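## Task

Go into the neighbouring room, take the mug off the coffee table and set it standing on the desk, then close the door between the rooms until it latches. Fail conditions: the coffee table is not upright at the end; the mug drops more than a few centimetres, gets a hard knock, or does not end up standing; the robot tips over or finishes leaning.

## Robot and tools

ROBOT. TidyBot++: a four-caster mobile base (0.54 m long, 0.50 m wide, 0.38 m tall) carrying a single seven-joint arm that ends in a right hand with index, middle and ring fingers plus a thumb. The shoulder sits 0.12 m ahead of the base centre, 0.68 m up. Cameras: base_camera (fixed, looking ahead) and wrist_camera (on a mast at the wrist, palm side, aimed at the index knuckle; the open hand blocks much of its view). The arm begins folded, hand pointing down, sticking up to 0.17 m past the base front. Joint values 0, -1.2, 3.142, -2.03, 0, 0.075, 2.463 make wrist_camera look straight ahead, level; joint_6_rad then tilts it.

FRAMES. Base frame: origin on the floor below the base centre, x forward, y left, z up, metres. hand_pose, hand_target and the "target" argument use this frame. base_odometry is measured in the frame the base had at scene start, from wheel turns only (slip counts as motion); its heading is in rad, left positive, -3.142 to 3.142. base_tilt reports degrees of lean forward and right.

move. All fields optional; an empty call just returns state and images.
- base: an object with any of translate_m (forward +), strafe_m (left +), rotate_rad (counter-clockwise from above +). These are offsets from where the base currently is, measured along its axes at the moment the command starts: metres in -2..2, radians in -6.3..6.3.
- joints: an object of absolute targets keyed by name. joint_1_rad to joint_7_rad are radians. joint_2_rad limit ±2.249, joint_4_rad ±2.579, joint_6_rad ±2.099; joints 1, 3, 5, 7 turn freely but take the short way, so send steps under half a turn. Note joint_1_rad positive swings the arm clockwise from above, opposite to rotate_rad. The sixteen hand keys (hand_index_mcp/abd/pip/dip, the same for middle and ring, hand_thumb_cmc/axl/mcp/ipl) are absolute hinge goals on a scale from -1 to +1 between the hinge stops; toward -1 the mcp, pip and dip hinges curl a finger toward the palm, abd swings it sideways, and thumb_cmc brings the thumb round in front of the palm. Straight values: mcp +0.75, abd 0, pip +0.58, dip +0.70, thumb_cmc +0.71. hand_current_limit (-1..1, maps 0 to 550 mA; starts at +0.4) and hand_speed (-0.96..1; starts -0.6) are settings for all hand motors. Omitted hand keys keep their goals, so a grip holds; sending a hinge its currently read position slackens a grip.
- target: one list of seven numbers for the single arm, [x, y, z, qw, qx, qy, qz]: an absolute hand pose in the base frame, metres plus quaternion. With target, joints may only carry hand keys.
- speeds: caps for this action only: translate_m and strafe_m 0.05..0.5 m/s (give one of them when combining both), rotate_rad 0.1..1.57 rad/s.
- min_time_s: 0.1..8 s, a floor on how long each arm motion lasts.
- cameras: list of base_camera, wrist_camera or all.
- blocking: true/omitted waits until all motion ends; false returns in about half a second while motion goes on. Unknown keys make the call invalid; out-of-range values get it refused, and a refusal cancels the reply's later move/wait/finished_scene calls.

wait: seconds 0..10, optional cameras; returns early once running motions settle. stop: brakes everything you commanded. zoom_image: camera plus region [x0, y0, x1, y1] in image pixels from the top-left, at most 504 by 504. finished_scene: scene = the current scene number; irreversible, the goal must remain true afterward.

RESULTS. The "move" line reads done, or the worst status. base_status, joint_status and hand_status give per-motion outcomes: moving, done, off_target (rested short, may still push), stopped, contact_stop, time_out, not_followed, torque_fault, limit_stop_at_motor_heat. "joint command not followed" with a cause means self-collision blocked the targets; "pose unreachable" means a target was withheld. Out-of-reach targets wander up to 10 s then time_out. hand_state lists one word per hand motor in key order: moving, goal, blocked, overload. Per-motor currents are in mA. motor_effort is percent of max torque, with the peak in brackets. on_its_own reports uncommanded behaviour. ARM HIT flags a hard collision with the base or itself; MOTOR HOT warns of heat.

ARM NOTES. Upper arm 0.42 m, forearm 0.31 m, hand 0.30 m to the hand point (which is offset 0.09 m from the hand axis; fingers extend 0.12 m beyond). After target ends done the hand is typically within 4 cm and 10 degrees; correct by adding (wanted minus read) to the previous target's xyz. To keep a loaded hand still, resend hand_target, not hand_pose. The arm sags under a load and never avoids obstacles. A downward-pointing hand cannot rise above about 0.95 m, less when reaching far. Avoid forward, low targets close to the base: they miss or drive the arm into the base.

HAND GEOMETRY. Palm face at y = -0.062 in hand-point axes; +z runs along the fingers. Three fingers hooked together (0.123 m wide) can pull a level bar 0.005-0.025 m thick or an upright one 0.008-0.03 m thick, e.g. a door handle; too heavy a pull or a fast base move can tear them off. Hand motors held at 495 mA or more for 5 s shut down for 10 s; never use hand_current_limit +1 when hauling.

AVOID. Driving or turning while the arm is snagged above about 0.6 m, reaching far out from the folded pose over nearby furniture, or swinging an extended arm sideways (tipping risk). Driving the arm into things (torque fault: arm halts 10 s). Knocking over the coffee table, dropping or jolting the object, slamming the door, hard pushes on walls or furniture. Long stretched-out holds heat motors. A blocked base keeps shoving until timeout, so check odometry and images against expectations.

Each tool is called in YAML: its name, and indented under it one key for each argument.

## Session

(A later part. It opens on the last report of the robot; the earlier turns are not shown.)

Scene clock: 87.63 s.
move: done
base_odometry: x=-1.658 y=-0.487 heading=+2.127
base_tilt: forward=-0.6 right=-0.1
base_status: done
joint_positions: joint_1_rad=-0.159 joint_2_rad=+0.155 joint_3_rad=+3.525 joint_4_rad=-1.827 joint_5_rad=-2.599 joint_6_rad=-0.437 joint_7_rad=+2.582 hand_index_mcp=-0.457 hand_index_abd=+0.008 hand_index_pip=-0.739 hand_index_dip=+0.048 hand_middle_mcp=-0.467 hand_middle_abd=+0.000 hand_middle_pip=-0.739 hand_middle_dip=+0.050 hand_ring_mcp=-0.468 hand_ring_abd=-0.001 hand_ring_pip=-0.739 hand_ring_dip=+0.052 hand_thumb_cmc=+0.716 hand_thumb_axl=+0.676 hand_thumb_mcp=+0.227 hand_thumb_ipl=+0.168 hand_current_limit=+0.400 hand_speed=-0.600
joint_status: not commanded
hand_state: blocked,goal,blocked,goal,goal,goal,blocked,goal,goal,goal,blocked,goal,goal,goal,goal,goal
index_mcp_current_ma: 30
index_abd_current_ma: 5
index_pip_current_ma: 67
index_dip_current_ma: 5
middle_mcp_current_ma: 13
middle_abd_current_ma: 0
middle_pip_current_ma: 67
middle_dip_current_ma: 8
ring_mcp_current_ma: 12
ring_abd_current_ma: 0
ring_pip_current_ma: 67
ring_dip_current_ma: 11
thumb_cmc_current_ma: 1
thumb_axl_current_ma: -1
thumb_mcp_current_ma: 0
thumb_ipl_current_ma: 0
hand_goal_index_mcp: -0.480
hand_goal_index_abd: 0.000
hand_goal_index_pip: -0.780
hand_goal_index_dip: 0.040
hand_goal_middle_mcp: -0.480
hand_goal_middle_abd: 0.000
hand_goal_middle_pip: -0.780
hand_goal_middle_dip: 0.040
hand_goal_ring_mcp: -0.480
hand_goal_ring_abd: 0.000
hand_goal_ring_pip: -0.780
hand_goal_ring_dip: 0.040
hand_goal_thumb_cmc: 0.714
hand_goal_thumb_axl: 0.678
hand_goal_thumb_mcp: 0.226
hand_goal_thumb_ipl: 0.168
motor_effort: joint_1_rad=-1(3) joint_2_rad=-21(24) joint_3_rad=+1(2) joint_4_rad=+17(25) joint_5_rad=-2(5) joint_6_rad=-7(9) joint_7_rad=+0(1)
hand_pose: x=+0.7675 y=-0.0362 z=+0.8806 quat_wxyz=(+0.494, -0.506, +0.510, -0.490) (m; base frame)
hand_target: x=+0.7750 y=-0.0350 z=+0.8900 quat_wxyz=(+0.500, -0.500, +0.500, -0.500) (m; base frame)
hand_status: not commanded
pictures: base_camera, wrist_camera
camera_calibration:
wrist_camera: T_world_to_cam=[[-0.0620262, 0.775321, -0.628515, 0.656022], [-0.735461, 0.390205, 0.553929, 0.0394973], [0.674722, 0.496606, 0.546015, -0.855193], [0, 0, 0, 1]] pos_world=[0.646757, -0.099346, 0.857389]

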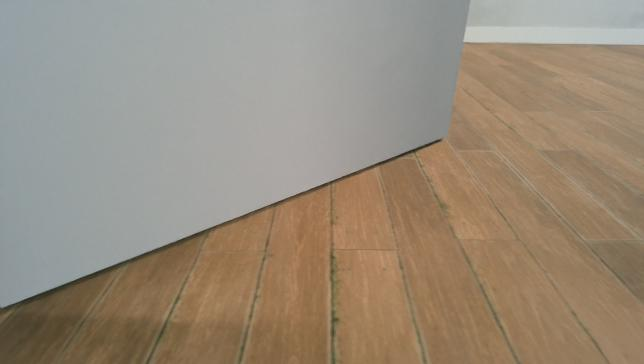

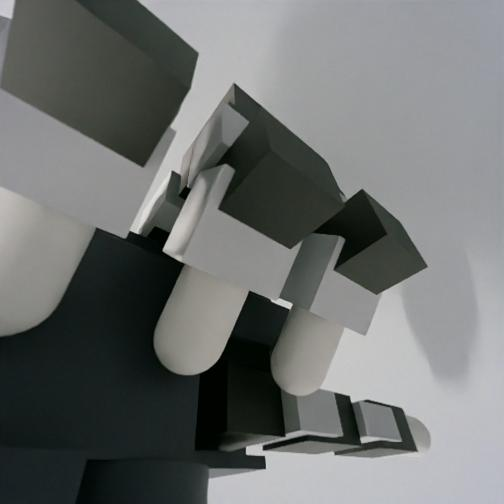

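move:
  target: [0.75, 0.14, 0.85, 0.5, -0.5, 0.5, -0.5]
  min_time_s: 2.5

move:
  base: {"translate_m": 0.3}
  speeds: {"translate_m": 0.15}
  cameras: ["all"]

Scene clock: 92.47 s.
move: done
base_odometry: x=-1.658 y=-0.487 heading=+2.126
base_tilt: forward=-0.6 right=+0.0
base_status: not commanded
joint_positions: joint_1_rad=-0.111 joint_2_rad=+0.169 joint_3_rad=+2.924 joint_4_rad=-1.888 joint_5_rad=-3.744 joint_6_rad=-0.599 joint_7_rad=+3.672 hand_index_mcp=-0.458 hand_index_abd=+0.005 hand_index_pip=-0.750 hand_index_dip=+0.048 hand_middle_mcp=-0.467 hand_middle_abd=+0.000 hand_middle_pip=-0.739 hand_middle_dip=+0.050 hand_ring_mcp=-0.468 hand_ring_abd=-0.001 hand_ring_pip=-0.739 hand_ring_dip=+0.052 hand_thumb_cmc=+0.744 hand_thumb_axl=+0.677 hand_thumb_mcp=+0.232 hand_thumb_ipl=+0.170 hand_current_limit=+0.400 hand_speed=-0.600
joint_status: not commanded
hand_state: blocked,goal,blocked,goal,goal,goal,blocked,goal,goal,goal,blocked,goal,blocked,goal,goal,goal
index_mcp_current_ma: 29
index_abd_current_ma: 2
index_pip_current_ma: 43
index_dip_current_ma: 6
middle_mcp_current_ma: 13
middle_abd_current_ma: 0
middle_pip_current_ma: 67
middle_dip_current_ma: 8
ring_mcp_current_ma: 12
ring_abd_current_ma: 0
ring_pip_current_ma: 67
ring_dip_current_ma: 11
thumb_cmc_current_ma: 43
thumb_axl_current_ma: -1
thumb_mcp_current_ma: 5
thumb_ipl_current_ma: 1
hand_goal_index_mcp: -0.480
hand_goal_index_abd: 0.000
hand_goal_index_pip: -0.780
hand_goal_index_dip: 0.040
hand_goal_middle_mcp: -0.480
hand_goal_middle_abd: 0.000
hand_goal_middle_pip: -0.780
hand_goal_middle_dip: 0.040
hand_goal_ring_mcp: -0.480
hand_goal_ring_abd: 0.000
hand_goal_ring_pip: -0.780
hand_goal_ring_dip: 0.040
hand_goal_thumb_cmc: 0.714
hand_goal_thumb_axl: 0.678
hand_goal_thumb_mcp: 0.226
hand_goal_thumb_ipl: 0.168
motor_effort: joint_1_rad=-2(9) joint_2_rad=-22(22) joint_3_rad=-2(7) joint_4_rad=+16(18) joint_5_rad=+3(5) joint_6_rad=-6(9) joint_7_rad=+1(1)
hand_pose: x=+0.7516 y=+0.1270 z=+0.8723 quat_wxyz=(+0.512, -0.488, +0.503, -0.497) (m; base frame)
hand_target: x=+0.7500 y=+0.1400 z=+0.8500 quat_wxyz=(+0.500, -0.500, +0.500, -0.500) (m; base frame)
hand_status: done (0.026 m and 2.0 deg from the pose sent, 0.180 m and 1.9 deg at the start)
pictures: none

Scene clock: 95.13 s.
move: done
base_odometry: x=-1.816 y=-0.232 heading=+2.126
base_tilt: forward=-0.6 right=-0.1
base_status: done
joint_positions: joint_1_rad=-0.124 joint_2_rad=+0.181 joint_3_rad=+2.911 joint_4_rad=-1.911 joint_5_rad=-3.750 joint_6_rad=-0.602 joint_7_rad=+3.683 hand_index_mcp=-0.455 hand_index_abd=+0.007 hand_index_pip=-0.752 hand_index_dip=+0.043 hand_middle_mcp=-0.467 hand_middle_abd=+0.000 hand_middle_pip=-0.739 hand_middle_dip=+0.050 hand_ring_mcp=-0.468 hand_ring_abd=-0.001 hand_ring_pip=-0.739 hand_ring_dip=+0.052 hand_thumb_cmc=+0.720 hand_thumb_axl=+0.675 hand_thumb_mcp=+0.228 hand_thumb_ipl=+0.170 hand_current_limit=+0.400 hand_speed=-0.600
joint_status: not commanded
hand_state: blocked,goal,blocked,goal,goal,goal,blocked,goal,goal,goal,blocked,goal,goal,goal,goal,goal
index_mcp_current_ma: 35
index_abd_current_ma: 4
index_pip_current_ma: 37
index_dip_current_ma: 1
middle_mcp_current_ma: 13
middle_abd_current_ma: 0
middle_pip_current_ma: 67
middle_dip_current_ma: 8
ring_mcp_current_ma: 12
ring_abd_current_ma: 0
ring_pip_current_ma: 67
ring_dip_current_ma: 11
thumb_cmc_current_ma: 4
thumb_axl_current_ma: -1
thumb_mcp_current_ma: 1
thumb_ipl_current_ma: 1
hand_goal_index_mcp: -0.480
hand_goal_index_abd: 0.000
hand_goal_index_pip: -0.780
hand_goal_index_dip: 0.040
hand_goal_middle_mcp: -0.480
hand_goal_middle_abd: 0.000
hand_goal_middle_pip: -0.780
hand_goal_middle_dip: 0.040
hand_goal_ring_mcp: -0.480
hand_goal_ring_abd: 0.000
hand_goal_ring_pip: -0.780
hand_goal_ring_dip: 0.040
hand_goal_thumb_cmc: 0.714
hand_goal_thumb_axl: 0.678
hand_goal_thumb_mcp: 0.226
hand_goal_thumb_ipl: 0.168
motor_effort: joint_1_rad=-1(8) joint_2_rad=-22(24) joint_3_rad=-1(6) joint_4_rad=+16(21) joint_5_rad=+2(4) joint_6_rad=-7(8) joint_7_rad=+0(2)
hand_pose: x=+0.7451 y=+0.1401 z=+0.8512 quat_wxyz=(+0.505, -0.505, +0.503, -0.486) (m; base frame)
hand_target: x=+0.7500 y=+0.1400 z=+0.8500 quat_wxyz=(+0.500, -0.500, +0.500, -0.500) (m; base frame)
hand_status: not commanded
pictures: base_camera, wrist_camera
camera_calibration:
wrist_camera: T_world_to_cam=[[-0.0704715, 0.779907, -0.621915, 0.499537], [-0.752044, 0.368058, 0.546776, -0.00786621], [0.655335, 0.506239, 0.560587, -0.910817], [0, 0, 0, 1]] pos_world=[0.626178, 0.0743943, 0.825563]

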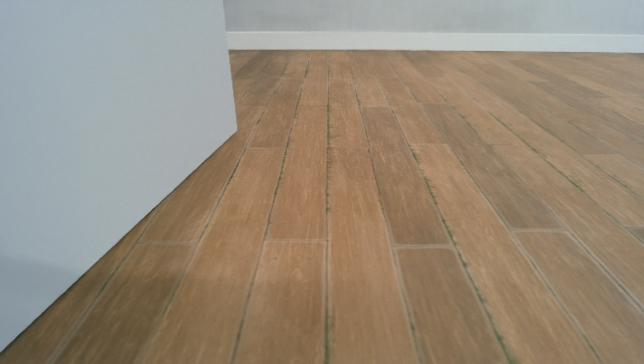

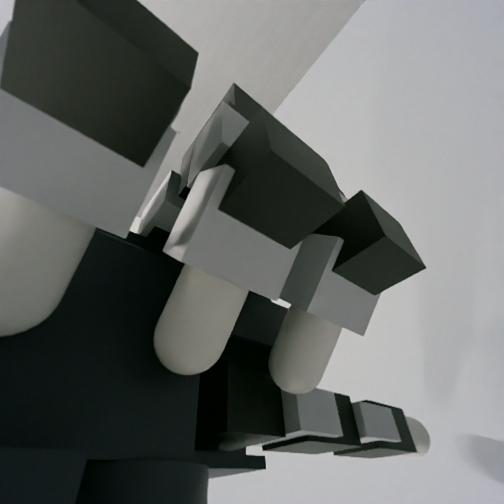

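move:
  joints: {"joint_1_rad": 0.15}
  min_time_s: 1.5

move:
  base: {"translate_m": 0.7}
  speeds: {"translate_m": 0.3}
  cameras: ["all"]

move:
  joints: {"joint_1_rad": 0, "joint_2_rad": -1.2, "joint_3_rad": 3.142, "joint_4_rad": -2.03, "joint_5_rad": 0, "joint_6_rad": 0.0, "joint_7_rad": 2.463}
  min_time_s: 4
  cameras: ["all"]

Scene clock: 97.97 s.
move: done
base_odometry: x=-1.816 y=-0.232 heading=+2.126
base_tilt: forward=-0.6 right=+0.0
base_status: not commanded
joint_positions: joint_1_rad=+0.141 joint_2_rad=+0.181 joint_3_rad=+2.909 joint_4_rad=-1.911 joint_5_rad=-3.750 joint_6_rad=-0.602 joint_7_rad=+3.683 hand_index_mcp=-0.455 hand_index_abd=+0.007 hand_index_pip=-0.752 hand_index_dip=+0.043 hand_middle_mcp=-0.467 hand_middle_abd=+0.000 hand_middle_pip=-0.739 hand_middle_dip=+0.050 hand_ring_mcp=-0.468 hand_ring_abd=-0.001 hand_ring_pip=-0.739 hand_ring_dip=+0.052 hand_thumb_cmc=+0.720 hand_thumb_axl=+0.675 hand_thumb_mcp=+0.228 hand_thumb_ipl=+0.170 hand_current_limit=+0.400 hand_speed=-0.600
joint_status: all done
hand_state: blocked,goal,blocked,goal,goal,goal,blocked,goal,goal,goal,blocked,goal,goal,goal,goal,goal
index_mcp_current_ma: 35
index_abd_current_ma: 4
index_pip_current_ma: 37
index_dip_current_ma: 1
middle_mcp_current_ma: 13
middle_abd_current_ma: 0
middle_pip_current_ma: 67
middle_dip_current_ma: 8
ring_mcp_current_ma: 12
ring_abd_current_ma: 0
ring_pip_current_ma: 67
ring_dip_current_ma: 11
thumb_cmc_current_ma: 4
thumb_axl_current_ma: -1
thumb_mcp_current_ma: 1
thumb_ipl_current_ma: 1
hand_goal_index_mcp: -0.480
hand_goal_index_abd: 0.000
hand_goal_index_pip: -0.780
hand_goal_index_dip: 0.040
hand_goal_middle_mcp: -0.480
hand_goal_middle_abd: 0.000
hand_goal_middle_pip: -0.780
hand_goal_middle_dip: 0.040
hand_goal_ring_mcp: -0.480
hand_goal_ring_abd: 0.000
hand_goal_ring_pip: -0.780
hand_goal_ring_dip: 0.040
hand_goal_thumb_cmc: 0.714
hand_goal_thumb_axl: 0.678
hand_goal_thumb_mcp: 0.226
hand_goal_thumb_ipl: 0.168
motor_effort: joint_1_rad=-1(2) joint_2_rad=-22(23) joint_3_rad=+0(2) joint_4_rad=+16(16) joint_5_rad=+3(3) joint_6_rad=-7(7) joint_7_rad=+1(1)
hand_pose: x=+0.7600 y=-0.0272 z=+0.8512 quat_wxyz=(+0.438, -0.435, +0.565, -0.548) (m; base frame)
hand_target: x=+0.7638 y=-0.0443 z=+0.8500 quat_wxyz=(+0.423, -0.423, +0.566, -0.566) (m; base frame)
hand_status: not commanded
pictures: none

Scene clock: 101.20 s.
move: done
base_odometry: x=-2.185 y=+0.363 heading=+2.127
base_tilt: forward=-0.6 right=-0.1
base_status: done
joint_positions: joint_1_rad=+0.141 joint_2_rad=+0.186 joint_3_rad=+2.909 joint_4_rad=-1.911 joint_5_rad=-3.750 joint_6_rad=-0.602 joint_7_rad=+3.683 hand_index_mcp=-0.455 hand_index_abd=+0.007 hand_index_pip=-0.752 hand_index_dip=+0.043 hand_middle_mcp=-0.467 hand_middle_abd=+0.000 hand_middle_pip=-0.739 hand_middle_dip=+0.050 hand_ring_mcp=-0.468 hand_ring_abd=-0.001 hand_ring_pip=-0.739 hand_ring_dip=+0.052 hand_thumb_cmc=+0.719 hand_thumb_axl=+0.675 hand_thumb_mcp=+0.228 hand_thumb_ipl=+0.170 hand_current_limit=+0.400 hand_speed=-0.600
joint_status: not commanded
hand_state: blocked,goal,blocked,goal,goal,goal,blocked,goal,goal,goal,blocked,goal,goal,goal,goal,goal
index_mcp_current_ma: 36
index_abd_current_ma: 4
index_pip_current_ma: 37
index_dip_current_ma: 1
middle_mcp_current_ma: 13
middle_abd_current_ma: 0
middle_pip_current_ma: 67
middle_dip_current_ma: 8
ring_mcp_current_ma: 12
ring_abd_current_ma: 0
ring_pip_current_ma: 67
ring_dip_current_ma: 11
thumb_cmc_current_ma: 3
thumb_axl_current_ma: -1
thumb_mcp_current_ma: 1
thumb_ipl_current_ma: 1
hand_goal_index_mcp: -0.480
hand_goal_index_abd: 0.000
hand_goal_index_pip: -0.780
hand_goal_index_dip: 0.040
hand_goal_middle_mcp: -0.480
hand_goal_middle_abd: 0.000
hand_goal_middle_pip: -0.780
hand_goal_middle_dip: 0.040
hand_goal_ring_mcp: -0.480
hand_goal_ring_abd: 0.000
hand_goal_ring_pip: -0.780
hand_goal_ring_dip: 0.040
hand_goal_thumb_cmc: 0.714
hand_goal_thumb_axl: 0.678
hand_goal_thumb_mcp: 0.226
hand_goal_thumb_ipl: 0.168
motor_effort: joint_1_rad=-1(2) joint_2_rad=-22(24) joint_3_rad=-1(1) joint_4_rad=+15(17) joint_5_rad=+2(3) joint_6_rad=-7(7) joint_7_rad=+0(1)
hand_pose: x=+0.7608 y=-0.0273 z=+0.8478 quat_wxyz=(+0.436, -0.436, +0.566, -0.547) (m; base frame)
hand_target: x=+0.7638 y=-0.0443 z=+0.8500 quat_wxyz=(+0.423, -0.423, +0.566, -0.566) (m; base frame)
hand_status: not commanded
pictures: base_camera, wrist_camera
camera_calibration:
wrist_camera: T_world_to_cam=[[0.131109, 0.772222, -0.621678, 0.475389], [-0.62793, 0.549946, 0.550693, -0.0254369], [0.767147, 0.31817, 0.557004, -0.921749], [0, 0, 0, 1]] pos_world=[0.628817, -0.059844, 0.822965]

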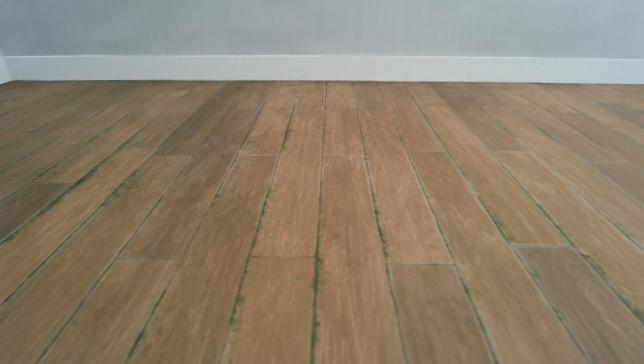

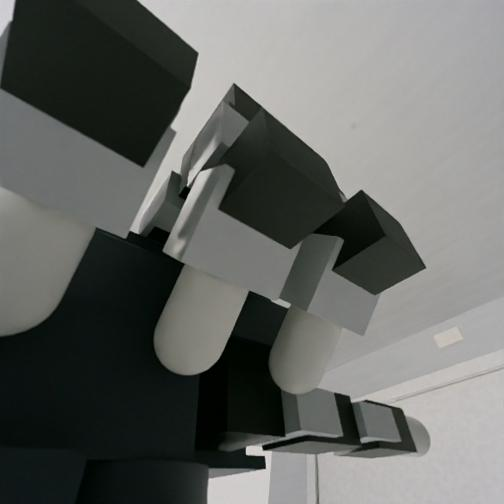

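Scene clock: 105.87 s.
move: done
base_odometry: x=-2.185 y=+0.363 heading=+2.127
base_tilt: forward=-0.7 right=+0.0
base_status: not commanded
joint_positions: joint_1_rad=+0.016 joint_2_rad=-1.187 joint_3_rad=+3.127 joint_4_rad=-2.012 joint_5_rad=-6.235 joint_6_rad=-0.077 joint_7_rad=+2.516 hand_index_mcp=-0.455 hand_index_abd=+0.007 hand_index_pip=-0.755 hand_index_dip=+0.043 hand_middle_mcp=-0.467 hand_middle_abd=+0.000 hand_middle_pip=-0.740 hand_middle_dip=+0.050 hand_ring_mcp=-0.468 hand_ring_abd=-0.001 hand_ring_pip=-0.739 hand_ring_dip=+0.052 hand_thumb_cmc=+0.730 hand_thumb_axl=+0.675 hand_thumb_mcp=+0.228 hand_thumb_ipl=+0.170 hand_current_limit=+0.400 hand_speed=-0.600
joint_status: all done
hand_state: blocked,goal,blocked,goal,goal,goal,blocked,goal,goal,goal,blocked,goal,goal,goal,goal,goal
index_mcp_current_ma: 36
index_abd_current_ma: 4
index_pip_current_ma: 32
index_dip_current_ma: 1
middle_mcp_current_ma: 13
middle_abd_current_ma: 0
middle_pip_current_ma: 66
middle_dip_current_ma: 8
ring_mcp_current_ma: 12
ring_abd_current_ma: 0
ring_pip_current_ma: 67
ring_dip_current_ma: 11
thumb_cmc_current_ma: 16
thumb_axl_current_ma: -1
thumb_mcp_current_ma: 1
thumb_ipl_current_ma: 1
hand_goal_index_mcp: -0.480
hand_goal_index_abd: 0.000
hand_goal_index_pip: -0.780
hand_goal_index_dip: 0.040
hand_goal_middle_mcp: -0.480
hand_goal_middle_abd: 0.000
hand_goal_middle_pip: -0.780
hand_goal_middle_dip: 0.040
hand_goal_ring_mcp: -0.480
hand_goal_ring_abd: 0.000
hand_goal_ring_pip: -0.780
hand_goal_ring_dip: 0.040
hand_goal_thumb_cmc: 0.714
hand_goal_thumb_axl: 0.678
hand_goal_thumb_mcp: 0.226
hand_goal_thumb_ipl: 0.168
motor_effort: joint_1_rad=-1(2) joint_2_rad=+15(24) joint_3_rad=+1(3) joint_4_rad=+13(18) joint_5_rad=+0(4) joint_6_rad=+6(8) joint_7_rad=+1(2)
hand_pose: x=+0.1591 y=-0.0574 z=+1.2861 quat_wxyz=(+0.436, +0.382, +0.210, +0.787) (m; base frame)
hand_target: x=+0.1462 y=-0.0699 z=+1.2882 quat_wxyz=(+0.395, +0.364, +0.174, +0.826) (m; base frame)
hand_status: not commanded
pictures: base_camera, wrist_camera
camera_calibration:
wrist_camera: T_world_to_cam=[[-0.116873, -0.9905, 0.0724612, -0.104521], [-0.184427, -0.0500467, -0.981571, 1.23753], [0.975873, -0.128083, -0.176825, 0.190383], [0, 0, 0, 1]] pos_world=[0.0302277, -0.017209, 1.25596]

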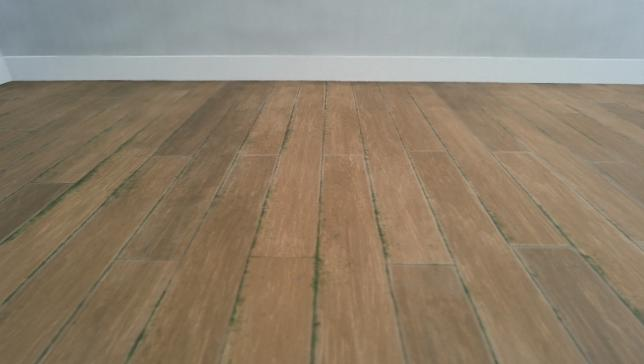

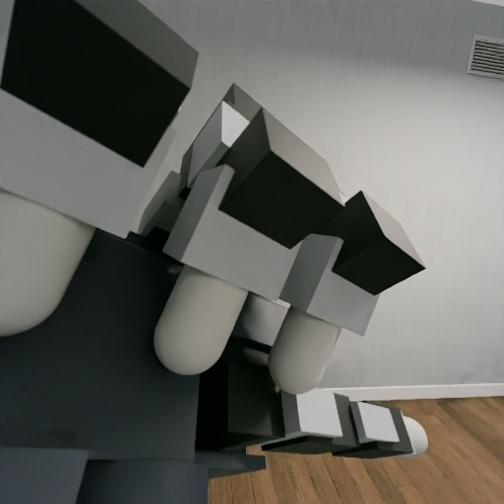

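move:
  base: {"translate_m": 0.3, "strafe_m": -0.3}
  joints: {"hand_index_mcp": 0.754, "hand_middle_mcp": 0.754, "hand_ring_mcp": 0.754, "hand_index_pip": 0.576, "hand_middle_pip": 0.576, "hand_ring_pip": 0.576, "hand_index_dip": 0.696, "hand_middle_dip": 0.696, "hand_ring_dip": 0.696}

move:
  base: {"rotate_rad": -0.8}
  cameras: ["all"]

move:
  base: {"rotate_rad": 1.6}
  cameras: ["all"]

Scene clock: 108.80 s.
move: done
base_odometry: x=-2.089 y=+0.776 heading=+2.127
base_tilt: forward=-0.7 right=+0.0
base_status: done
joint_positions: joint_1_rad=+0.009 joint_2_rad=-1.188 joint_3_rad=+3.133 joint_4_rad=-2.018 joint_5_rad=-6.237 joint_6_rad=-0.074 joint_7_rad=+2.515 hand_index_mcp=+0.760 hand_index_abd=+0.004 hand_index_pip=+0.575 hand_index_dip=+0.694 hand_middle_mcp=+0.760 hand_middle_abd=+0.000 hand_middle_pip=+0.575 hand_middle_dip=+0.694 hand_ring_mcp=+0.759 hand_ring_abd=-0.001 hand_ring_pip=+0.575 hand_ring_dip=+0.693 hand_thumb_cmc=+0.729 hand_thumb_axl=+0.676 hand_thumb_mcp=+0.228 hand_thumb_ipl=+0.170 hand_current_limit=+0.400 hand_speed=-0.600
joint_status: all done
hand_state: goal,goal,goal,goal,goal,goal,goal,goal,goal,goal,goal,goal,goal,goal,goal,goal
index_mcp_current_ma: 4
index_abd_current_ma: 2
index_pip_current_ma: 0
index_dip_current_ma: -1
middle_mcp_current_ma: 4
middle_abd_current_ma: 0
middle_pip_current_ma: 0
middle_dip_current_ma: -1
ring_mcp_current_ma: 3
ring_abd_current_ma: 0
ring_pip_current_ma: 0
ring_dip_current_ma: -1
thumb_cmc_current_ma: 15
thumb_axl_current_ma: -1
thumb_mcp_current_ma: 1
thumb_ipl_current_ma: 1
hand_goal_index_mcp: 0.754
hand_goal_index_abd: 0.000
hand_goal_index_pip: 0.576
hand_goal_index_dip: 0.696
hand_goal_middle_mcp: 0.754
hand_goal_middle_abd: 0.000
hand_goal_middle_pip: 0.576
hand_goal_middle_dip: 0.696
hand_goal_ring_mcp: 0.754
hand_goal_ring_abd: 0.000
hand_goal_ring_pip: 0.576
hand_goal_ring_dip: 0.696
hand_goal_thumb_cmc: 0.714
hand_goal_thumb_axl: 0.678
hand_goal_thumb_mcp: 0.226
hand_goal_thumb_ipl: 0.168
motor_effort: joint_1_rad=-1(2) joint_2_rad=+15(17) joint_3_rad=+1(2) joint_4_rad=+13(14) joint_5_rad=+0(1) joint_6_rad=+7(8) joint_7_rad=+1(1)
hand_pose: x=+0.1608 y=-0.0610 z=+1.2838 quat_wxyz=(+0.432, +0.384, +0.208, +0.789) (m; base frame)
hand_target: x=+0.1462 y=-0.0699 z=+1.2882 quat_wxyz=(+0.395, +0.364, +0.174, +0.826) (m; base frame)
hand_status: not commanded
pictures: none

Scene clock: 110.53 s.
move: done
base_odometry: x=-2.089 y=+0.776 heading=+1.327
base_tilt: forward=-0.7 right=+0.0
base_status: done
joint_positions: joint_1_rad=+0.009 joint_2_rad=-1.188 joint_3_rad=+3.133 joint_4_rad=-2.018 joint_5_rad=-6.237 joint_6_rad=-0.074 joint_7_rad=+2.515 hand_index_mcp=+0.760 hand_index_abd=+0.004 hand_index_pip=+0.575 hand_index_dip=+0.694 hand_middle_mcp=+0.761 hand_middle_abd=+0.000 hand_middle_pip=+0.575 hand_middle_dip=+0.694 hand_ring_mcp=+0.759 hand_ring_abd=-0.001 hand_ring_pip=+0.575 hand_ring_dip=+0.693 hand_thumb_cmc=+0.729 hand_thumb_axl=+0.676 hand_thumb_mcp=+0.228 hand_thumb_ipl=+0.170 hand_current_limit=+0.400 hand_speed=-0.600
joint_status: not commanded
hand_state: goal,goal,goal,goal,goal,goal,goal,goal,goal,goal,goal,goal,goal,goal,goal,goal
index_mcp_current_ma: 4
index_abd_current_ma: 2
index_pip_current_ma: 0
index_dip_current_ma: -1
middle_mcp_current_ma: 5
middle_abd_current_ma: 0
middle_pip_current_ma: 0
middle_dip_current_ma: -1
ring_mcp_current_ma: 3
ring_abd_current_ma: 0
ring_pip_current_ma: 0
ring_dip_current_ma: -1
thumb_cmc_current_ma: 15
thumb_axl_current_ma: -1
thumb_mcp_current_ma: 1
thumb_ipl_current_ma: 1
hand_goal_index_mcp: 0.754
hand_goal_index_abd: 0.000
hand_goal_index_pip: 0.576
hand_goal_index_dip: 0.696
hand_goal_middle_mcp: 0.754
hand_goal_middle_abd: 0.000
hand_goal_middle_pip: 0.576
hand_goal_middle_dip: 0.696
hand_goal_ring_mcp: 0.754
hand_goal_ring_abd: 0.000
hand_goal_ring_pip: 0.576
hand_goal_ring_dip: 0.696
hand_goal_thumb_cmc: 0.714
hand_goal_thumb_axl: 0.678
hand_goal_thumb_mcp: 0.226
hand_goal_thumb_ipl: 0.168
motor_effort: joint_1_rad=-1(2) joint_2_rad=+15(16) joint_3_rad=+1(2) joint_4_rad=+14(14) joint_5_rad=+0(0) joint_6_rad=+7(7) joint_7_rad=+1(1)
hand_pose: x=+0.1608 y=-0.0610 z=+1.2838 quat_wxyz=(+0.432, +0.384, +0.208, +0.789) (m; base frame)
hand_target: x=+0.1462 y=-0.0699 z=+1.2882 quat_wxyz=(+0.395, +0.364, +0.174, +0.826) (m; base frame)
hand_status: not commanded
pictures: base_camera, wrist_camera
camera_calibration:
wrist_camera: T_world_to_cam=[[-0.109654, -0.991886, 0.0643295, -0.0984935], [-0.185388, -0.0431751, -0.981716, 1.23619], [0.976528, -0.119575, -0.17915, 0.191121], [0, 0, 0, 1]] pos_world=[0.0317391, -0.0214685, 1.25416]

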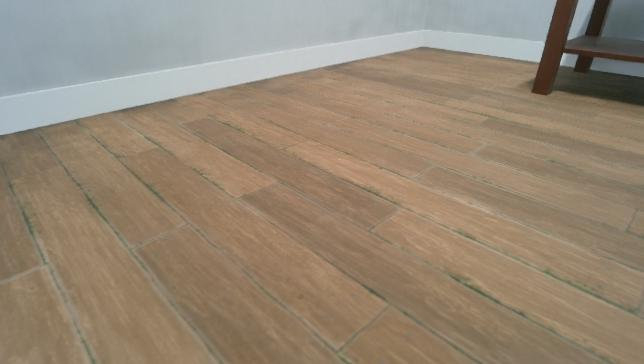

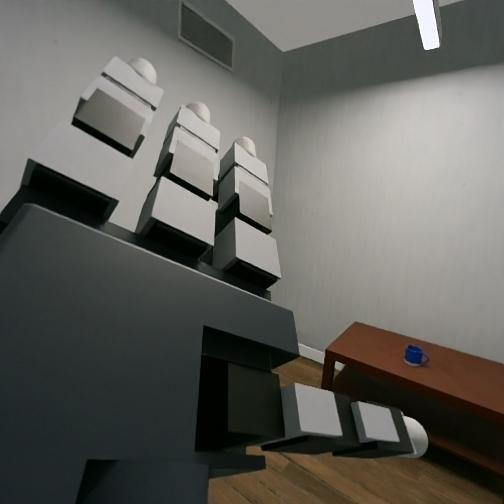

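Scene clock: 112.93 s.
move: done
base_odometry: x=-2.089 y=+0.776 heading=+2.927
base_tilt: forward=-0.7 right=+0.0
base_status: done
joint_positions: joint_1_rad=+0.008 joint_2_rad=-1.188 joint_3_rad=+3.133 joint_4_rad=-2.018 joint_5_rad=-6.238 joint_6_rad=-0.074 joint_7_rad=+2.515 hand_index_mcp=+0.760 hand_index_abd=+0.004 hand_index_pip=+0.575 hand_index_dip=+0.694 hand_middle_mcp=+0.761 hand_middle_abd=+0.000 hand_middle_pip=+0.575 hand_middle_dip=+0.694 hand_ring_mcp=+0.759 hand_ring_abd=-0.001 hand_ring_pip=+0.575 hand_ring_dip=+0.693 hand_thumb_cmc=+0.729 hand_thumb_axl=+0.676 hand_thumb_mcp=+0.228 hand_thumb_ipl=+0.170 hand_current_limit=+0.400 hand_speed=-0.600
joint_status: not commanded
hand_state: goal,goal,goal,goal,goal,goal,goal,goal,goal,goal,goal,goal,goal,goal,goal,goal
index_mcp_current_ma: 4
index_abd_current_ma: 2
index_pip_current_ma: 0
index_dip_current_ma: -1
middle_mcp_current_ma: 5
middle_abd_current_ma: 0
middle_pip_current_ma: 0
middle_dip_current_ma: -1
ring_mcp_current_ma: 3
ring_abd_current_ma: 0
ring_pip_current_ma: 0
ring_dip_current_ma: -1
thumb_cmc_current_ma: 15
thumb_axl_current_ma: -1
thumb_mcp_current_ma: 1
thumb_ipl_current_ma: 1
hand_goal_index_mcp: 0.754
hand_goal_index_abd: 0.000
hand_goal_index_pip: 0.576
hand_goal_index_dip: 0.696
hand_goal_middle_mcp: 0.754
hand_goal_middle_abd: 0.000
hand_goal_middle_pip: 0.576
hand_goal_middle_dip: 0.696
hand_goal_ring_mcp: 0.754
hand_goal_ring_abd: 0.000
hand_goal_ring_pip: 0.576
hand_goal_ring_dip: 0.696
hand_goal_thumb_cmc: 0.714
hand_goal_thumb_axl: 0.678
hand_goal_thumb_mcp: 0.226
hand_goal_thumb_ipl: 0.168
motor_effort: joint_1_rad=-1(2) joint_2_rad=+14(15) joint_3_rad=+1(2) joint_4_rad=+13(14) joint_5_rad=+0(1) joint_6_rad=+7(7) joint_7_rad=+0(1)
hand_pose: x=+0.1609 y=-0.0610 z=+1.2838 quat_wxyz=(+0.431, +0.384, +0.208, +0.790) (m; base frame)
hand_target: x=+0.1462 y=-0.0699 z=+1.2882 quat_wxyz=(+0.395, +0.364, +0.174, +0.826) (m; base frame)
hand_status: not commanded
pictures: base_camera, wrist_camera
camera_calibration:
wrist_camera: T_world_to_cam=[[-0.108656, -0.992001, 0.0642496, -0.0985303], [-0.185339, -0.0432832, -0.981721, 1.23618], [0.976649, -0.118578, -0.179153, 0.19113], [0, 0, 0, 1]] pos_world=[0.0317399, -0.0215724, 1.25416]

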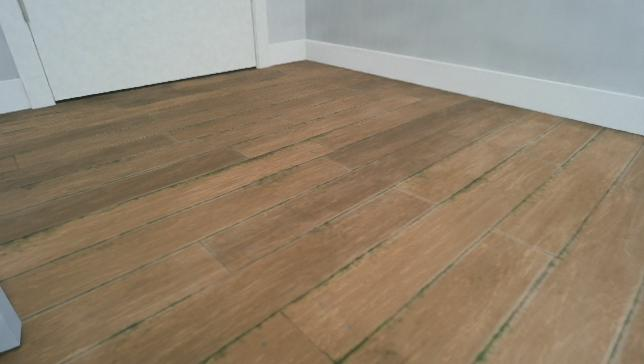

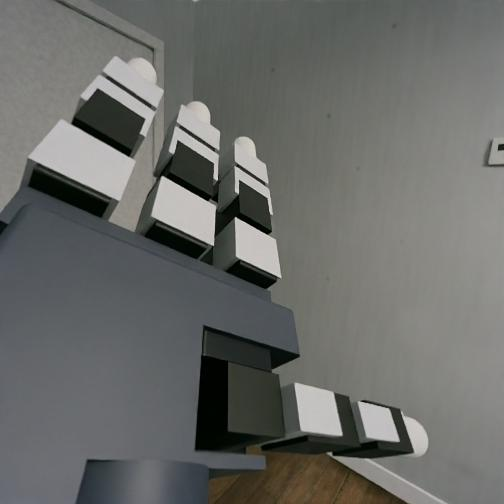

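move:
  base: {"rotate_rad": -2.372}

move:
  base: {"translate_m": 0.53, "strafe_m": 0.225}
  joints: {"joint_1_rad": -0.35}
  cameras: ["all"]

Scene clock: 122.87 s.
move: done
base_odometry: x=-2.089 y=+0.776 heading=+0.555
base_tilt: forward=-0.7 right=+0.0
base_status: done
joint_positions: joint_1_rad=+0.007 joint_2_rad=-1.188 joint_3_rad=+3.134 joint_4_rad=-2.018 joint_5_rad=-6.238 joint_6_rad=-0.074 joint_7_rad=+2.515 hand_index_mcp=+0.760 hand_index_abd=+0.004 hand_index_pip=+0.575 hand_index_dip=+0.694 hand_middle_mcp=+0.761 hand_middle_abd=+0.000 hand_middle_pip=+0.575 hand_middle_dip=+0.694 hand_ring_mcp=+0.759 hand_ring_abd=-0.001 hand_ring_pip=+0.575 hand_ring_dip=+0.693 hand_thumb_cmc=+0.729 hand_thumb_axl=+0.676 hand_thumb_mcp=+0.228 hand_thumb_ipl=+0.170 hand_current_limit=+0.400 hand_speed=-0.600
joint_status: not commanded
hand_state: goal,goal,goal,goal,goal,goal,goal,goal,goal,goal,goal,goal,goal,goal,goal,goal
index_mcp_current_ma: 4
index_abd_current_ma: 2
index_pip_current_ma: 0
index_dip_current_ma: -1
middle_mcp_current_ma: 5
middle_abd_current_ma: 0
middle_pip_current_ma: 0
middle_dip_current_ma: -1
ring_mcp_current_ma: 3
ring_abd_current_ma: 0
ring_pip_current_ma: 0
ring_dip_current_ma: -1
thumb_cmc_current_ma: 15
thumb_axl_current_ma: -1
thumb_mcp_current_ma: 1
thumb_ipl_current_ma: 1
hand_goal_index_mcp: 0.754
hand_goal_index_abd: 0.000
hand_goal_index_pip: 0.576
hand_goal_index_dip: 0.696
hand_goal_middle_mcp: 0.754
hand_goal_middle_abd: 0.000
hand_goal_middle_pip: 0.576
hand_goal_middle_dip: 0.696
hand_goal_ring_mcp: 0.754
hand_goal_ring_abd: 0.000
hand_goal_ring_pip: 0.576
hand_goal_ring_dip: 0.696
hand_goal_thumb_cmc: 0.714
hand_goal_thumb_axl: 0.678
hand_goal_thumb_mcp: 0.226
hand_goal_thumb_ipl: 0.168
motor_effort: joint_1_rad=-1(2) joint_2_rad=+15(16) joint_3_rad=+1(2) joint_4_rad=+13(14) joint_5_rad=+0(0) joint_6_rad=+7(8) joint_7_rad=+0(1)
hand_pose: x=+0.1609 y=-0.0610 z=+1.2838 quat_wxyz=(+0.431, +0.384, +0.208, +0.790) (m; base frame)
hand_target: x=+0.1462 y=-0.0699 z=+1.2882 quat_wxyz=(+0.395, +0.364, +0.174, +0.826) (m; base frame)
hand_status: not commanded
pictures: none

Scene clock: 125.20 s.
move: done
base_odometry: x=-1.757 y=+1.247 heading=+0.555
base_tilt: forward=-0.7 right=+0.0
base_status: done
joint_positions: joint_1_rad=-0.335 joint_2_rad=-1.188 joint_3_rad=+3.134 joint_4_rad=-2.023 joint_5_rad=-6.238 joint_6_rad=-0.072 joint_7_rad=+2.515 hand_index_mcp=+0.760 hand_index_abd=+0.004 hand_index_pip=+0.575 hand_index_dip=+0.694 hand_middle_mcp=+0.761 hand_middle_abd=+0.000 hand_middle_pip=+0.576 hand_middle_dip=+0.694 hand_ring_mcp=+0.759 hand_ring_abd=-0.001 hand_ring_pip=+0.575 hand_ring_dip=+0.693 hand_thumb_cmc=+0.728 hand_thumb_axl=+0.676 hand_thumb_mcp=+0.228 hand_thumb_ipl=+0.170 hand_current_limit=+0.400 hand_speed=-0.600
joint_status: all done
hand_state: goal,goal,goal,goal,goal,goal,goal,goal,goal,goal,goal,goal,goal,goal,goal,goal
index_mcp_current_ma: 4
index_abd_current_ma: 2
index_pip_current_ma: 0
index_dip_current_ma: -1
middle_mcp_current_ma: 5
middle_abd_current_ma: 0
middle_pip_current_ma: 0
middle_dip_current_ma: -1
ring_mcp_current_ma: 3
ring_abd_current_ma: 0
ring_pip_current_ma: 0
ring_dip_current_ma: -1
thumb_cmc_current_ma: 13
thumb_axl_current_ma: -1
thumb_mcp_current_ma: 1
thumb_ipl_current_ma: 1
hand_goal_index_mcp: 0.754
hand_goal_index_abd: 0.000
hand_goal_index_pip: 0.576
hand_goal_index_dip: 0.696
hand_goal_middle_mcp: 0.754
hand_goal_middle_abd: 0.000
hand_goal_middle_pip: 0.576
hand_goal_middle_dip: 0.696
hand_goal_ring_mcp: 0.754
hand_goal_ring_abd: 0.000
hand_goal_ring_pip: 0.576
hand_goal_ring_dip: 0.696
hand_goal_thumb_cmc: 0.714
hand_goal_thumb_axl: 0.678
hand_goal_thumb_mcp: 0.226
hand_goal_thumb_ipl: 0.168
motor_effort: joint_1_rad=-1(2) joint_2_rad=+15(18) joint_3_rad=+1(1) joint_4_rad=+13(15) joint_5_rad=+0(0) joint_6_rad=+7(8) joint_7_rad=+1(1)
hand_pose: x=+0.1805 y=-0.0429 z=+1.2822 quat_wxyz=(+0.290, +0.344, +0.271, +0.851) (m; base frame)
hand_target: x=+0.1685 y=-0.0563 z=+1.2882 quat_wxyz=(+0.245, +0.328, +0.234, +0.882) (m; base frame)
hand_status: not commanded
pictures: base_camera, wrist_camera
camera_calibration:
wrist_camera: T_world_to_cam=[[0.231326, -0.970749, 0.0643058, -0.138983], [-0.162611, -0.103749, -0.981221, 1.23173], [0.95919, 0.216525, -0.181854, 0.194843], [0, 0, 0, 1]] pos_world=[0.0455512, -0.0493157, 1.25297]

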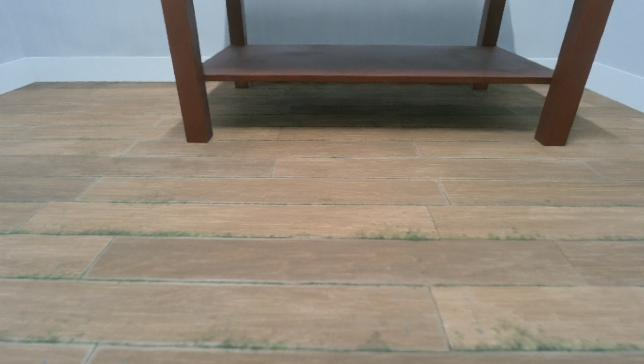

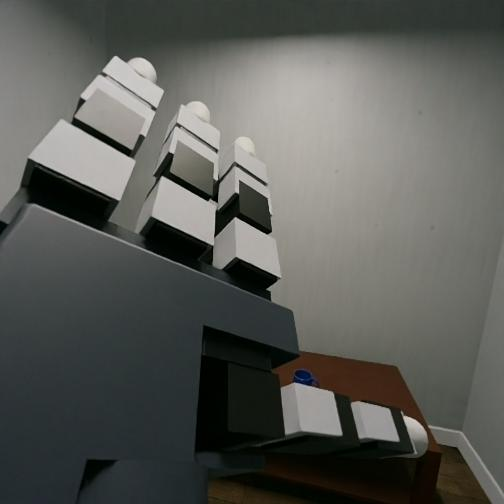

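move:
  joints: {"joint_1_rad": -0.6, "joint_6_rad": -0.5}
  cameras: ["wrist_camera"]

zoom_image:
  camera: "wrist_camera"
  region: [280, 180, 480, 380]

Scene clock: 127.57 s.
move: done
base_odometry: x=-1.757 y=+1.247 heading=+0.555
base_tilt: forward=-0.7 right=+0.0
base_status: not commanded
joint_positions: joint_1_rad=-0.586 joint_2_rad=-1.188 joint_3_rad=+3.134 joint_4_rad=-2.023 joint_5_rad=-6.238 joint_6_rad=-0.410 joint_7_rad=+2.515 hand_index_mcp=+0.761 hand_index_abd=+0.004 hand_index_pip=+0.576 hand_index_dip=+0.694 hand_middle_mcp=+0.761 hand_middle_abd=+0.000 hand_middle_pip=+0.576 hand_middle_dip=+0.694 hand_ring_mcp=+0.760 hand_ring_abd=-0.001 hand_ring_pip=+0.576 hand_ring_dip=+0.693 hand_thumb_cmc=+0.728 hand_thumb_axl=+0.676 hand_thumb_mcp=+0.228 hand_thumb_ipl=+0.170 hand_current_limit=+0.400 hand_speed=-0.600
joint_status: all done
hand_state: goal,goal,goal,goal,goal,goal,goal,goal,goal,goal,goal,goal,goal,goal,goal,goal
index_mcp_current_ma: 5
index_abd_current_ma: 2
index_pip_current_ma: 0
index_dip_current_ma: -1
middle_mcp_current_ma: 5
middle_abd_current_ma: 0
middle_pip_current_ma: 0
middle_dip_current_ma: -1
ring_mcp_current_ma: 4
ring_abd_current_ma: 0
ring_pip_current_ma: 0
ring_dip_current_ma: -1
thumb_cmc_current_ma: 13
thumb_axl_current_ma: -1
thumb_mcp_current_ma: 1
thumb_ipl_current_ma: 1
hand_goal_index_mcp: 0.754
hand_goal_index_abd: 0.000
hand_goal_index_pip: 0.576
hand_goal_index_dip: 0.696
hand_goal_middle_mcp: 0.754
hand_goal_middle_abd: 0.000
hand_goal_middle_pip: 0.576
hand_goal_middle_dip: 0.696
hand_goal_ring_mcp: 0.754
hand_goal_ring_abd: 0.000
hand_goal_ring_pip: 0.576
hand_goal_ring_dip: 0.696
hand_goal_thumb_cmc: 0.714
hand_goal_thumb_axl: 0.678
hand_goal_thumb_mcp: 0.226
hand_goal_thumb_ipl: 0.168
motor_effort: joint_1_rad=-1(2) joint_2_rad=+14(16) joint_3_rad=+1(1) joint_4_rad=+14(15) joint_5_rad=+0(0) joint_6_rad=+9(10) joint_7_rad=+1(1)
hand_pose: x=+0.2459 y=+0.0052 z=+1.2018 quat_wxyz=(+0.167, +0.415, +0.410, +0.795) (m; base frame)
hand_target: x=+0.2576 y=+0.0102 z=+1.1687 quat_wxyz=(+0.115, +0.453, +0.419, +0.779) (m; base frame)
hand_status: not commanded
pictures: wrist_camera
camera_calibration:
wrist_camera: T_world_to_cam=[[0.474777, -0.875785, 0.0871027, -0.189931], [-0.402167, -0.303917, -0.863653, 1.08706], [0.782846, 0.375012, -0.496505, 0.527723], [0, 0, 0, 1]] pos_world=[0.11423, -0.0338639, 1.21741]

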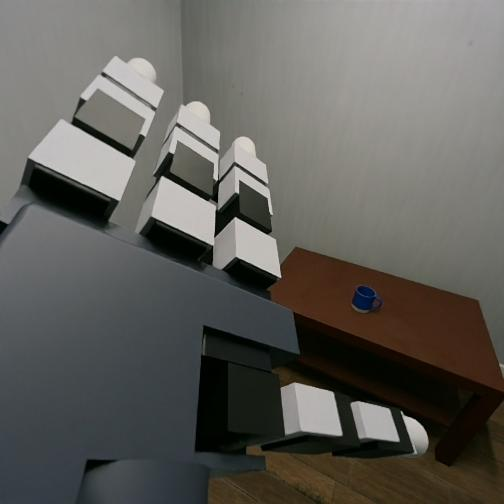

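Scaled by 2.520 from the camera's 504x504 image, which has a finer 720x720 frame.

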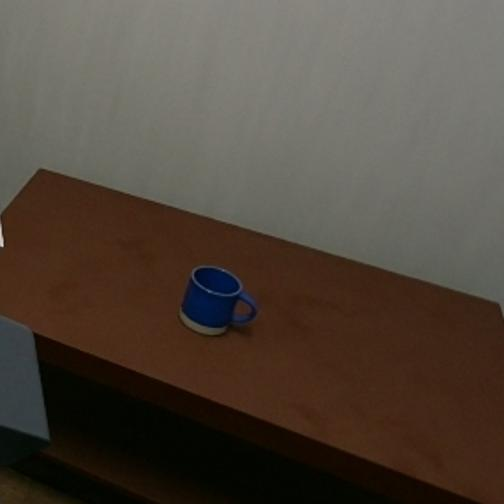

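move:
  joints: {"joint_1_rad": 0, "joint_2_rad": 0.6, "joint_3_rad": 3.142, "joint_4_rad": -2.3, "joint_5_rad": 0, "joint_6_rad": 1.3, "joint_7_rad": 1.571, "hand_thumb_cmc": -0.571, "hand_thumb_mcp": 0.23, "hand_thumb_ipl": 0.17}
  min_time_s: 3

move:
  joints: {"joint_1_rad": 0, "joint_2_rad": 1.125, "joint_3_rad": 3.142, "joint_4_rad": -2.175, "joint_5_rad": 0, "joint_6_rad": 1.73, "joint_7_rad": 1.571}
  min_time_s: 2
  cameras: ["all"]

Scene clock: 137.67 s.
move: done
base_odometry: x=-1.757 y=+1.247 heading=+0.555
base_tilt: forward=-0.6 right=-0.1
base_status: not commanded
joint_positions: joint_1_rad=-0.015 joint_2_rad=+0.574 joint_3_rad=+3.134 joint_4_rad=-2.283 joint_5_rad=-6.239 joint_6_rad=+1.219 joint_7_rad=+1.624 hand_index_mcp=+0.758 hand_index_abd=+0.004 hand_index_pip=+0.576 hand_index_dip=+0.694 hand_middle_mcp=+0.758 hand_middle_abd=+0.002 hand_middle_pip=+0.576 hand_middle_dip=+0.694 hand_ring_mcp=+0.757 hand_ring_abd=+0.001 hand_ring_pip=+0.576 hand_ring_dip=+0.693 hand_thumb_cmc=-0.553 hand_thumb_axl=+0.676 hand_thumb_mcp=+0.229 hand_thumb_ipl=+0.170 hand_current_limit=+0.400 hand_speed=-0.600
joint_status: all done
hand_state: goal,goal,goal,goal,goal,goal,goal,goal,goal,goal,goal,goal,goal,goal,goal,goal
index_mcp_current_ma: 2
index_abd_current_ma: 2
index_pip_current_ma: 0
index_dip_current_ma: -1
middle_mcp_current_ma: 2
middle_abd_current_ma: 0
middle_pip_current_ma: 0
middle_dip_current_ma: -1
ring_mcp_current_ma: 1
ring_abd_current_ma: 0
ring_pip_current_ma: 0
ring_dip_current_ma: -1
thumb_cmc_current_ma: 18
thumb_axl_current_ma: -1
thumb_mcp_current_ma: 0
thumb_ipl_current_ma: 0
hand_goal_index_mcp: 0.754
hand_goal_index_abd: 0.000
hand_goal_index_pip: 0.576
hand_goal_index_dip: 0.696
hand_goal_middle_mcp: 0.754
hand_goal_middle_abd: 0.000
hand_goal_middle_pip: 0.576
hand_goal_middle_dip: 0.696
hand_goal_ring_mcp: 0.754
hand_goal_ring_abd: 0.000
hand_goal_ring_pip: 0.576
hand_goal_ring_dip: 0.696
hand_goal_thumb_cmc: -0.570
hand_goal_thumb_axl: 0.678
hand_goal_thumb_mcp: 0.230
hand_goal_thumb_ipl: 0.170
motor_effort: joint_1_rad=-1(2) joint_2_rad=-26(28) joint_3_rad=+0(2) joint_4_rad=+8(18) joint_5_rad=+0(1) joint_6_rad=+9(10) joint_7_rad=+1(2)
hand_pose: x=+0.7399 y=-0.0590 z=+0.6958 quat_wxyz=(-0.001, +0.729, +0.046, +0.683) (m; base frame)
hand_target: x=+0.7324 y=-0.0839 z=+0.6924 quat_wxyz=(+0.000, +0.717, +0.000, +0.697) (m; base frame)
hand_status: not commanded
pictures: none

Scene clock: 140.27 s.
move: done
base_odometry: x=-1.757 y=+1.247 heading=+0.555
base_tilt: forward=-0.6 right=-0.1
base_status: not commanded
joint_positions: joint_1_rad=-0.015 joint_2_rad=+1.098 joint_3_rad=+3.134 joint_4_rad=-2.191 joint_5_rad=-6.239 joint_6_rad=+1.649 joint_7_rad=+1.623 hand_index_mcp=+0.757 hand_index_abd=+0.004 hand_index_pip=+0.576 hand_index_dip=+0.694 hand_middle_mcp=+0.758 hand_middle_abd=+0.002 hand_middle_pip=+0.576 hand_middle_dip=+0.694 hand_ring_mcp=+0.757 hand_ring_abd=+0.002 hand_ring_pip=+0.576 hand_ring_dip=+0.693 hand_thumb_cmc=-0.553 hand_thumb_axl=+0.676 hand_thumb_mcp=+0.229 hand_thumb_ipl=+0.170 hand_current_limit=+0.400 hand_speed=-0.600
joint_status: all done
hand_state: goal,goal,goal,goal,goal,goal,goal,goal,goal,goal,goal,goal,goal,goal,goal,goal
index_mcp_current_ma: 2
index_abd_current_ma: 2
index_pip_current_ma: 0
index_dip_current_ma: -1
middle_mcp_current_ma: 2
middle_abd_current_ma: 0
middle_pip_current_ma: 0
middle_dip_current_ma: -1
ring_mcp_current_ma: 1
ring_abd_current_ma: 0
ring_pip_current_ma: 0
ring_dip_current_ma: -1
thumb_cmc_current_ma: 18
thumb_axl_current_ma: -1
thumb_mcp_current_ma: 0
thumb_ipl_current_ma: 0
hand_goal_index_mcp: 0.754
hand_goal_index_abd: 0.000
hand_goal_index_pip: 0.576
hand_goal_index_dip: 0.696
hand_goal_middle_mcp: 0.754
hand_goal_middle_abd: 0.000
hand_goal_middle_pip: 0.576
hand_goal_middle_dip: 0.696
hand_goal_ring_mcp: 0.754
hand_goal_ring_abd: 0.000
hand_goal_ring_pip: 0.576
hand_goal_ring_dip: 0.696
hand_goal_thumb_cmc: -0.570
hand_goal_thumb_axl: 0.678
hand_goal_thumb_mcp: 0.230
hand_goal_thumb_ipl: 0.170
motor_effort: joint_1_rad=-1(2) joint_2_rad=-31(33) joint_3_rad=+0(1) joint_4_rad=+2(9) joint_5_rad=+0(1) joint_6_rad=+9(10) joint_7_rad=+1(2)
hand_pose: x=+0.7517 y=-0.0584 z=+0.5228 quat_wxyz=(-0.009, +0.730, +0.037, +0.683) (m; base frame)
hand_target: x=+0.7505 y=-0.0838 z=+0.5304 quat_wxyz=(+0.000, +0.707, +0.000, +0.707) (m; base frame)
hand_status: not commanded
pictures: base_camera, wrist_camera
camera_calibration:
wrist_camera: T_world_to_cam=[[-0.0511771, -0.669824, -0.740754, 0.413523], [-0.810108, 0.461611, -0.361441, 0.773497], [0.584042, 0.581594, -0.566254, 0.0164182], [0, 0, 0, 1]] pos_world=[0.638191, -0.0896158, 0.595189]

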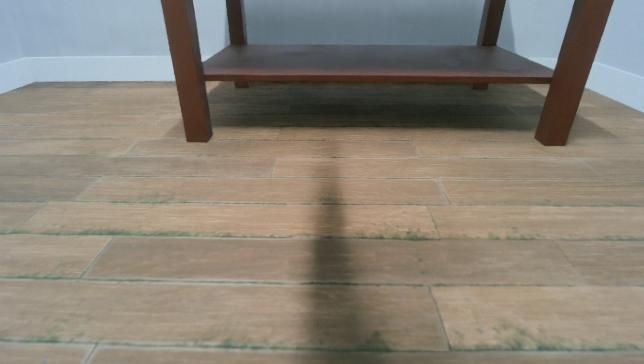

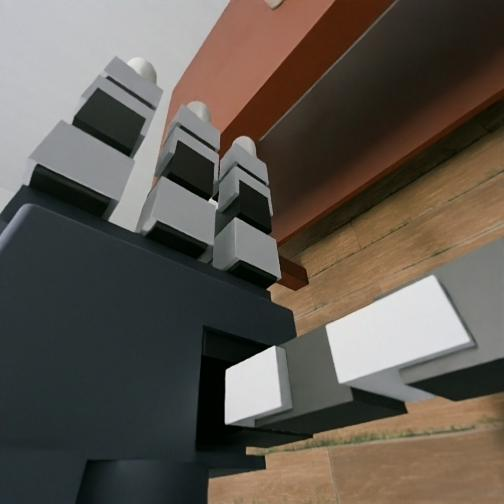

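move:
  joints: {"joint_1_rad": 0.05, "joint_2_rad": 1.07}
  min_time_s: 1
  cameras: ["wrist_camera"]

Scene clock: 144.00 s.
move: done
base_odometry: x=-1.757 y=+1.247 heading=+0.555
base_tilt: forward=-0.6 right=+0.0
base_status: not commanded
joint_positions: joint_1_rad=+0.036 joint_2_rad=+1.088 joint_3_rad=+3.134 joint_4_rad=-2.191 joint_5_rad=-6.239 joint_6_rad=+1.651 joint_7_rad=+1.623 hand_index_mcp=+0.757 hand_index_abd=+0.004 hand_index_pip=+0.576 hand_index_dip=+0.694 hand_middle_mcp=+0.757 hand_middle_abd=+0.002 hand_middle_pip=+0.576 hand_middle_dip=+0.694 hand_ring_mcp=+0.757 hand_ring_abd=+0.002 hand_ring_pip=+0.576 hand_ring_dip=+0.693 hand_thumb_cmc=-0.553 hand_thumb_axl=+0.676 hand_thumb_mcp=+0.229 hand_thumb_ipl=+0.170 hand_current_limit=+0.400 hand_speed=-0.600
joint_status: all done
hand_state: goal,goal,goal,goal,goal,goal,goal,goal,goal,goal,goal,goal,goal,goal,goal,goal
index_mcp_current_ma: 1
index_abd_current_ma: 2
index_pip_current_ma: 0
index_dip_current_ma: -1
middle_mcp_current_ma: 2
middle_abd_current_ma: 0
middle_pip_current_ma: 0
middle_dip_current_ma: -1
ring_mcp_current_ma: 1
ring_abd_current_ma: 0
ring_pip_current_ma: 0
ring_dip_current_ma: -1
thumb_cmc_current_ma: 18
thumb_axl_current_ma: -1
thumb_mcp_current_ma: 0
thumb_ipl_current_ma: 0
hand_goal_index_mcp: 0.754
hand_goal_index_abd: 0.000
hand_goal_index_pip: 0.576
hand_goal_index_dip: 0.696
hand_goal_middle_mcp: 0.754
hand_goal_middle_abd: 0.000
hand_goal_middle_pip: 0.576
hand_goal_middle_dip: 0.696
hand_goal_ring_mcp: 0.754
hand_goal_ring_abd: 0.000
hand_goal_ring_pip: 0.576
hand_goal_ring_dip: 0.696
hand_goal_thumb_cmc: -0.570
hand_goal_thumb_axl: 0.678
hand_goal_thumb_mcp: 0.230
hand_goal_thumb_ipl: 0.170
motor_effort: joint_1_rad=-1(2) joint_2_rad=-31(33) joint_3_rad=-1(1) joint_4_rad=+2(3) joint_5_rad=+0(0) joint_6_rad=+9(10) joint_7_rad=+1(1)
hand_pose: x=+0.7495 y=-0.0905 z=+0.5294 quat_wxyz=(+0.009, +0.726, +0.019, +0.687) (m; base frame)
hand_target: x=+0.7529 y=-0.1157 z=+0.5653 quat_wxyz=(+0.018, +0.687, -0.017, +0.726) (m; base frame)
hand_status: not commanded
pictures: wrist_camera
camera_calibration:
wrist_camera: T_world_to_cam=[[-0.0766964, -0.666665, -0.741401, 0.416603], [-0.781171, 0.502259, -0.370819, 0.775968], [0.619588, 0.550721, -0.559301, 0.0071099], [0, 0, 0, 1]] pos_world=[0.633711, -0.115918, 0.600591]

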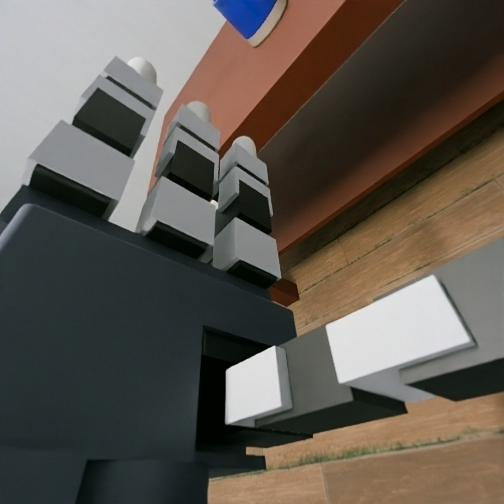

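move:
  joints: {"joint_2_rad": 1.02}
  min_time_s: 1
  cameras: ["wrist_camera"]

Scene clock: 145.63 s.
move: done
base_odometry: x=-1.757 y=+1.247 heading=+0.555
base_tilt: forward=-0.6 right=+0.0
base_status: not commanded
joint_positions: joint_1_rad=+0.036 joint_2_rad=+1.039 joint_3_rad=+3.134 joint_4_rad=-2.190 joint_5_rad=-6.239 joint_6_rad=+1.652 joint_7_rad=+1.623 hand_index_mcp=+0.757 hand_index_abd=+0.004 hand_index_pip=+0.576 hand_index_dip=+0.694 hand_middle_mcp=+0.757 hand_middle_abd=+0.002 hand_middle_pip=+0.576 hand_middle_dip=+0.694 hand_ring_mcp=+0.757 hand_ring_abd=+0.002 hand_ring_pip=+0.576 hand_ring_dip=+0.693 hand_thumb_cmc=-0.553 hand_thumb_axl=+0.676 hand_thumb_mcp=+0.229 hand_thumb_ipl=+0.170 hand_current_limit=+0.400 hand_speed=-0.600
joint_status: all done
hand_state: goal,goal,goal,goal,goal,goal,goal,goal,goal,goal,goal,goal,goal,goal,goal,goal
index_mcp_current_ma: 1
index_abd_current_ma: 2
index_pip_current_ma: 0
index_dip_current_ma: -1
middle_mcp_current_ma: 2
middle_abd_current_ma: 0
middle_pip_current_ma: 0
middle_dip_current_ma: -1
ring_mcp_current_ma: 1
ring_abd_current_ma: 0
ring_pip_current_ma: 0
ring_dip_current_ma: -1
thumb_cmc_current_ma: 18
thumb_axl_current_ma: -1
thumb_mcp_current_ma: 0
thumb_ipl_current_ma: 0
hand_goal_index_mcp: 0.754
hand_goal_index_abd: 0.000
hand_goal_index_pip: 0.576
hand_goal_index_dip: 0.696
hand_goal_middle_mcp: 0.754
hand_goal_middle_abd: 0.000
hand_goal_middle_pip: 0.576
hand_goal_middle_dip: 0.696
hand_goal_ring_mcp: 0.754
hand_goal_ring_abd: 0.000
hand_goal_ring_pip: 0.576
hand_goal_ring_dip: 0.696
hand_goal_thumb_cmc: -0.570
hand_goal_thumb_axl: 0.678
hand_goal_thumb_mcp: 0.230
hand_goal_thumb_ipl: 0.170
motor_effort: joint_1_rad=-1(1) joint_2_rad=-31(33) joint_3_rad=+0(1) joint_4_rad=+3(3) joint_5_rad=+0(0) joint_6_rad=+9(9) joint_7_rad=+1(1)
hand_pose: x=+0.7562 y=-0.0908 z=+0.5610 quat_wxyz=(+0.010, +0.709, +0.019, +0.705) (m; base frame)
hand_target: x=+0.7579 y=-0.1159 z=+0.5974 quat_wxyz=(+0.019, +0.669, -0.017, +0.743) (m; base frame)
hand_status: not commanded
pictures: wrist_camera
camera_calibration:
wrist_camera: T_world_to_cam=[[-0.0396882, -0.667934, -0.743161, 0.413164], [-0.761718, 0.501579, -0.410127, 0.800384], [0.646692, 0.549802, -0.528684, -0.0170524], [0, 0, 0, 1]] pos_world=[0.637092, -0.116114, 0.626292]

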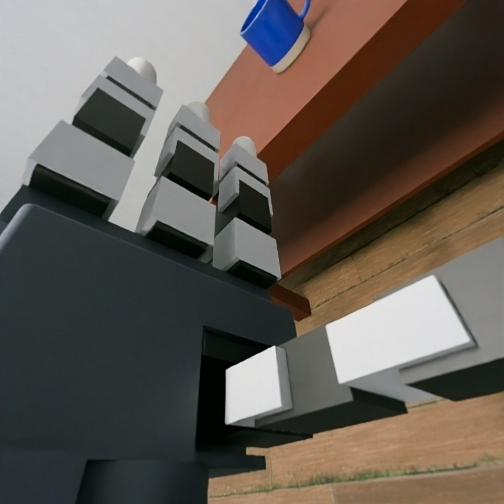

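zoom_image:
  camera: "wrist_camera"
  region: [200, 0, 360, 120]

Scaled by 3.150 from the camera's 504x504 image, which has a finer 720x720 frame.

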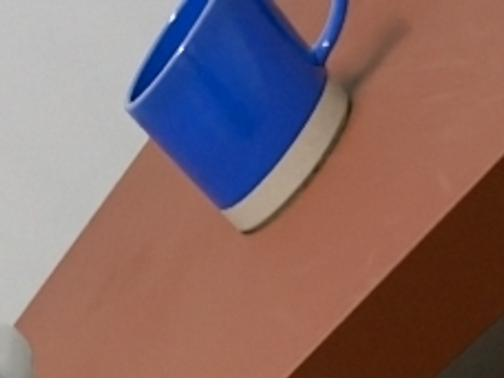

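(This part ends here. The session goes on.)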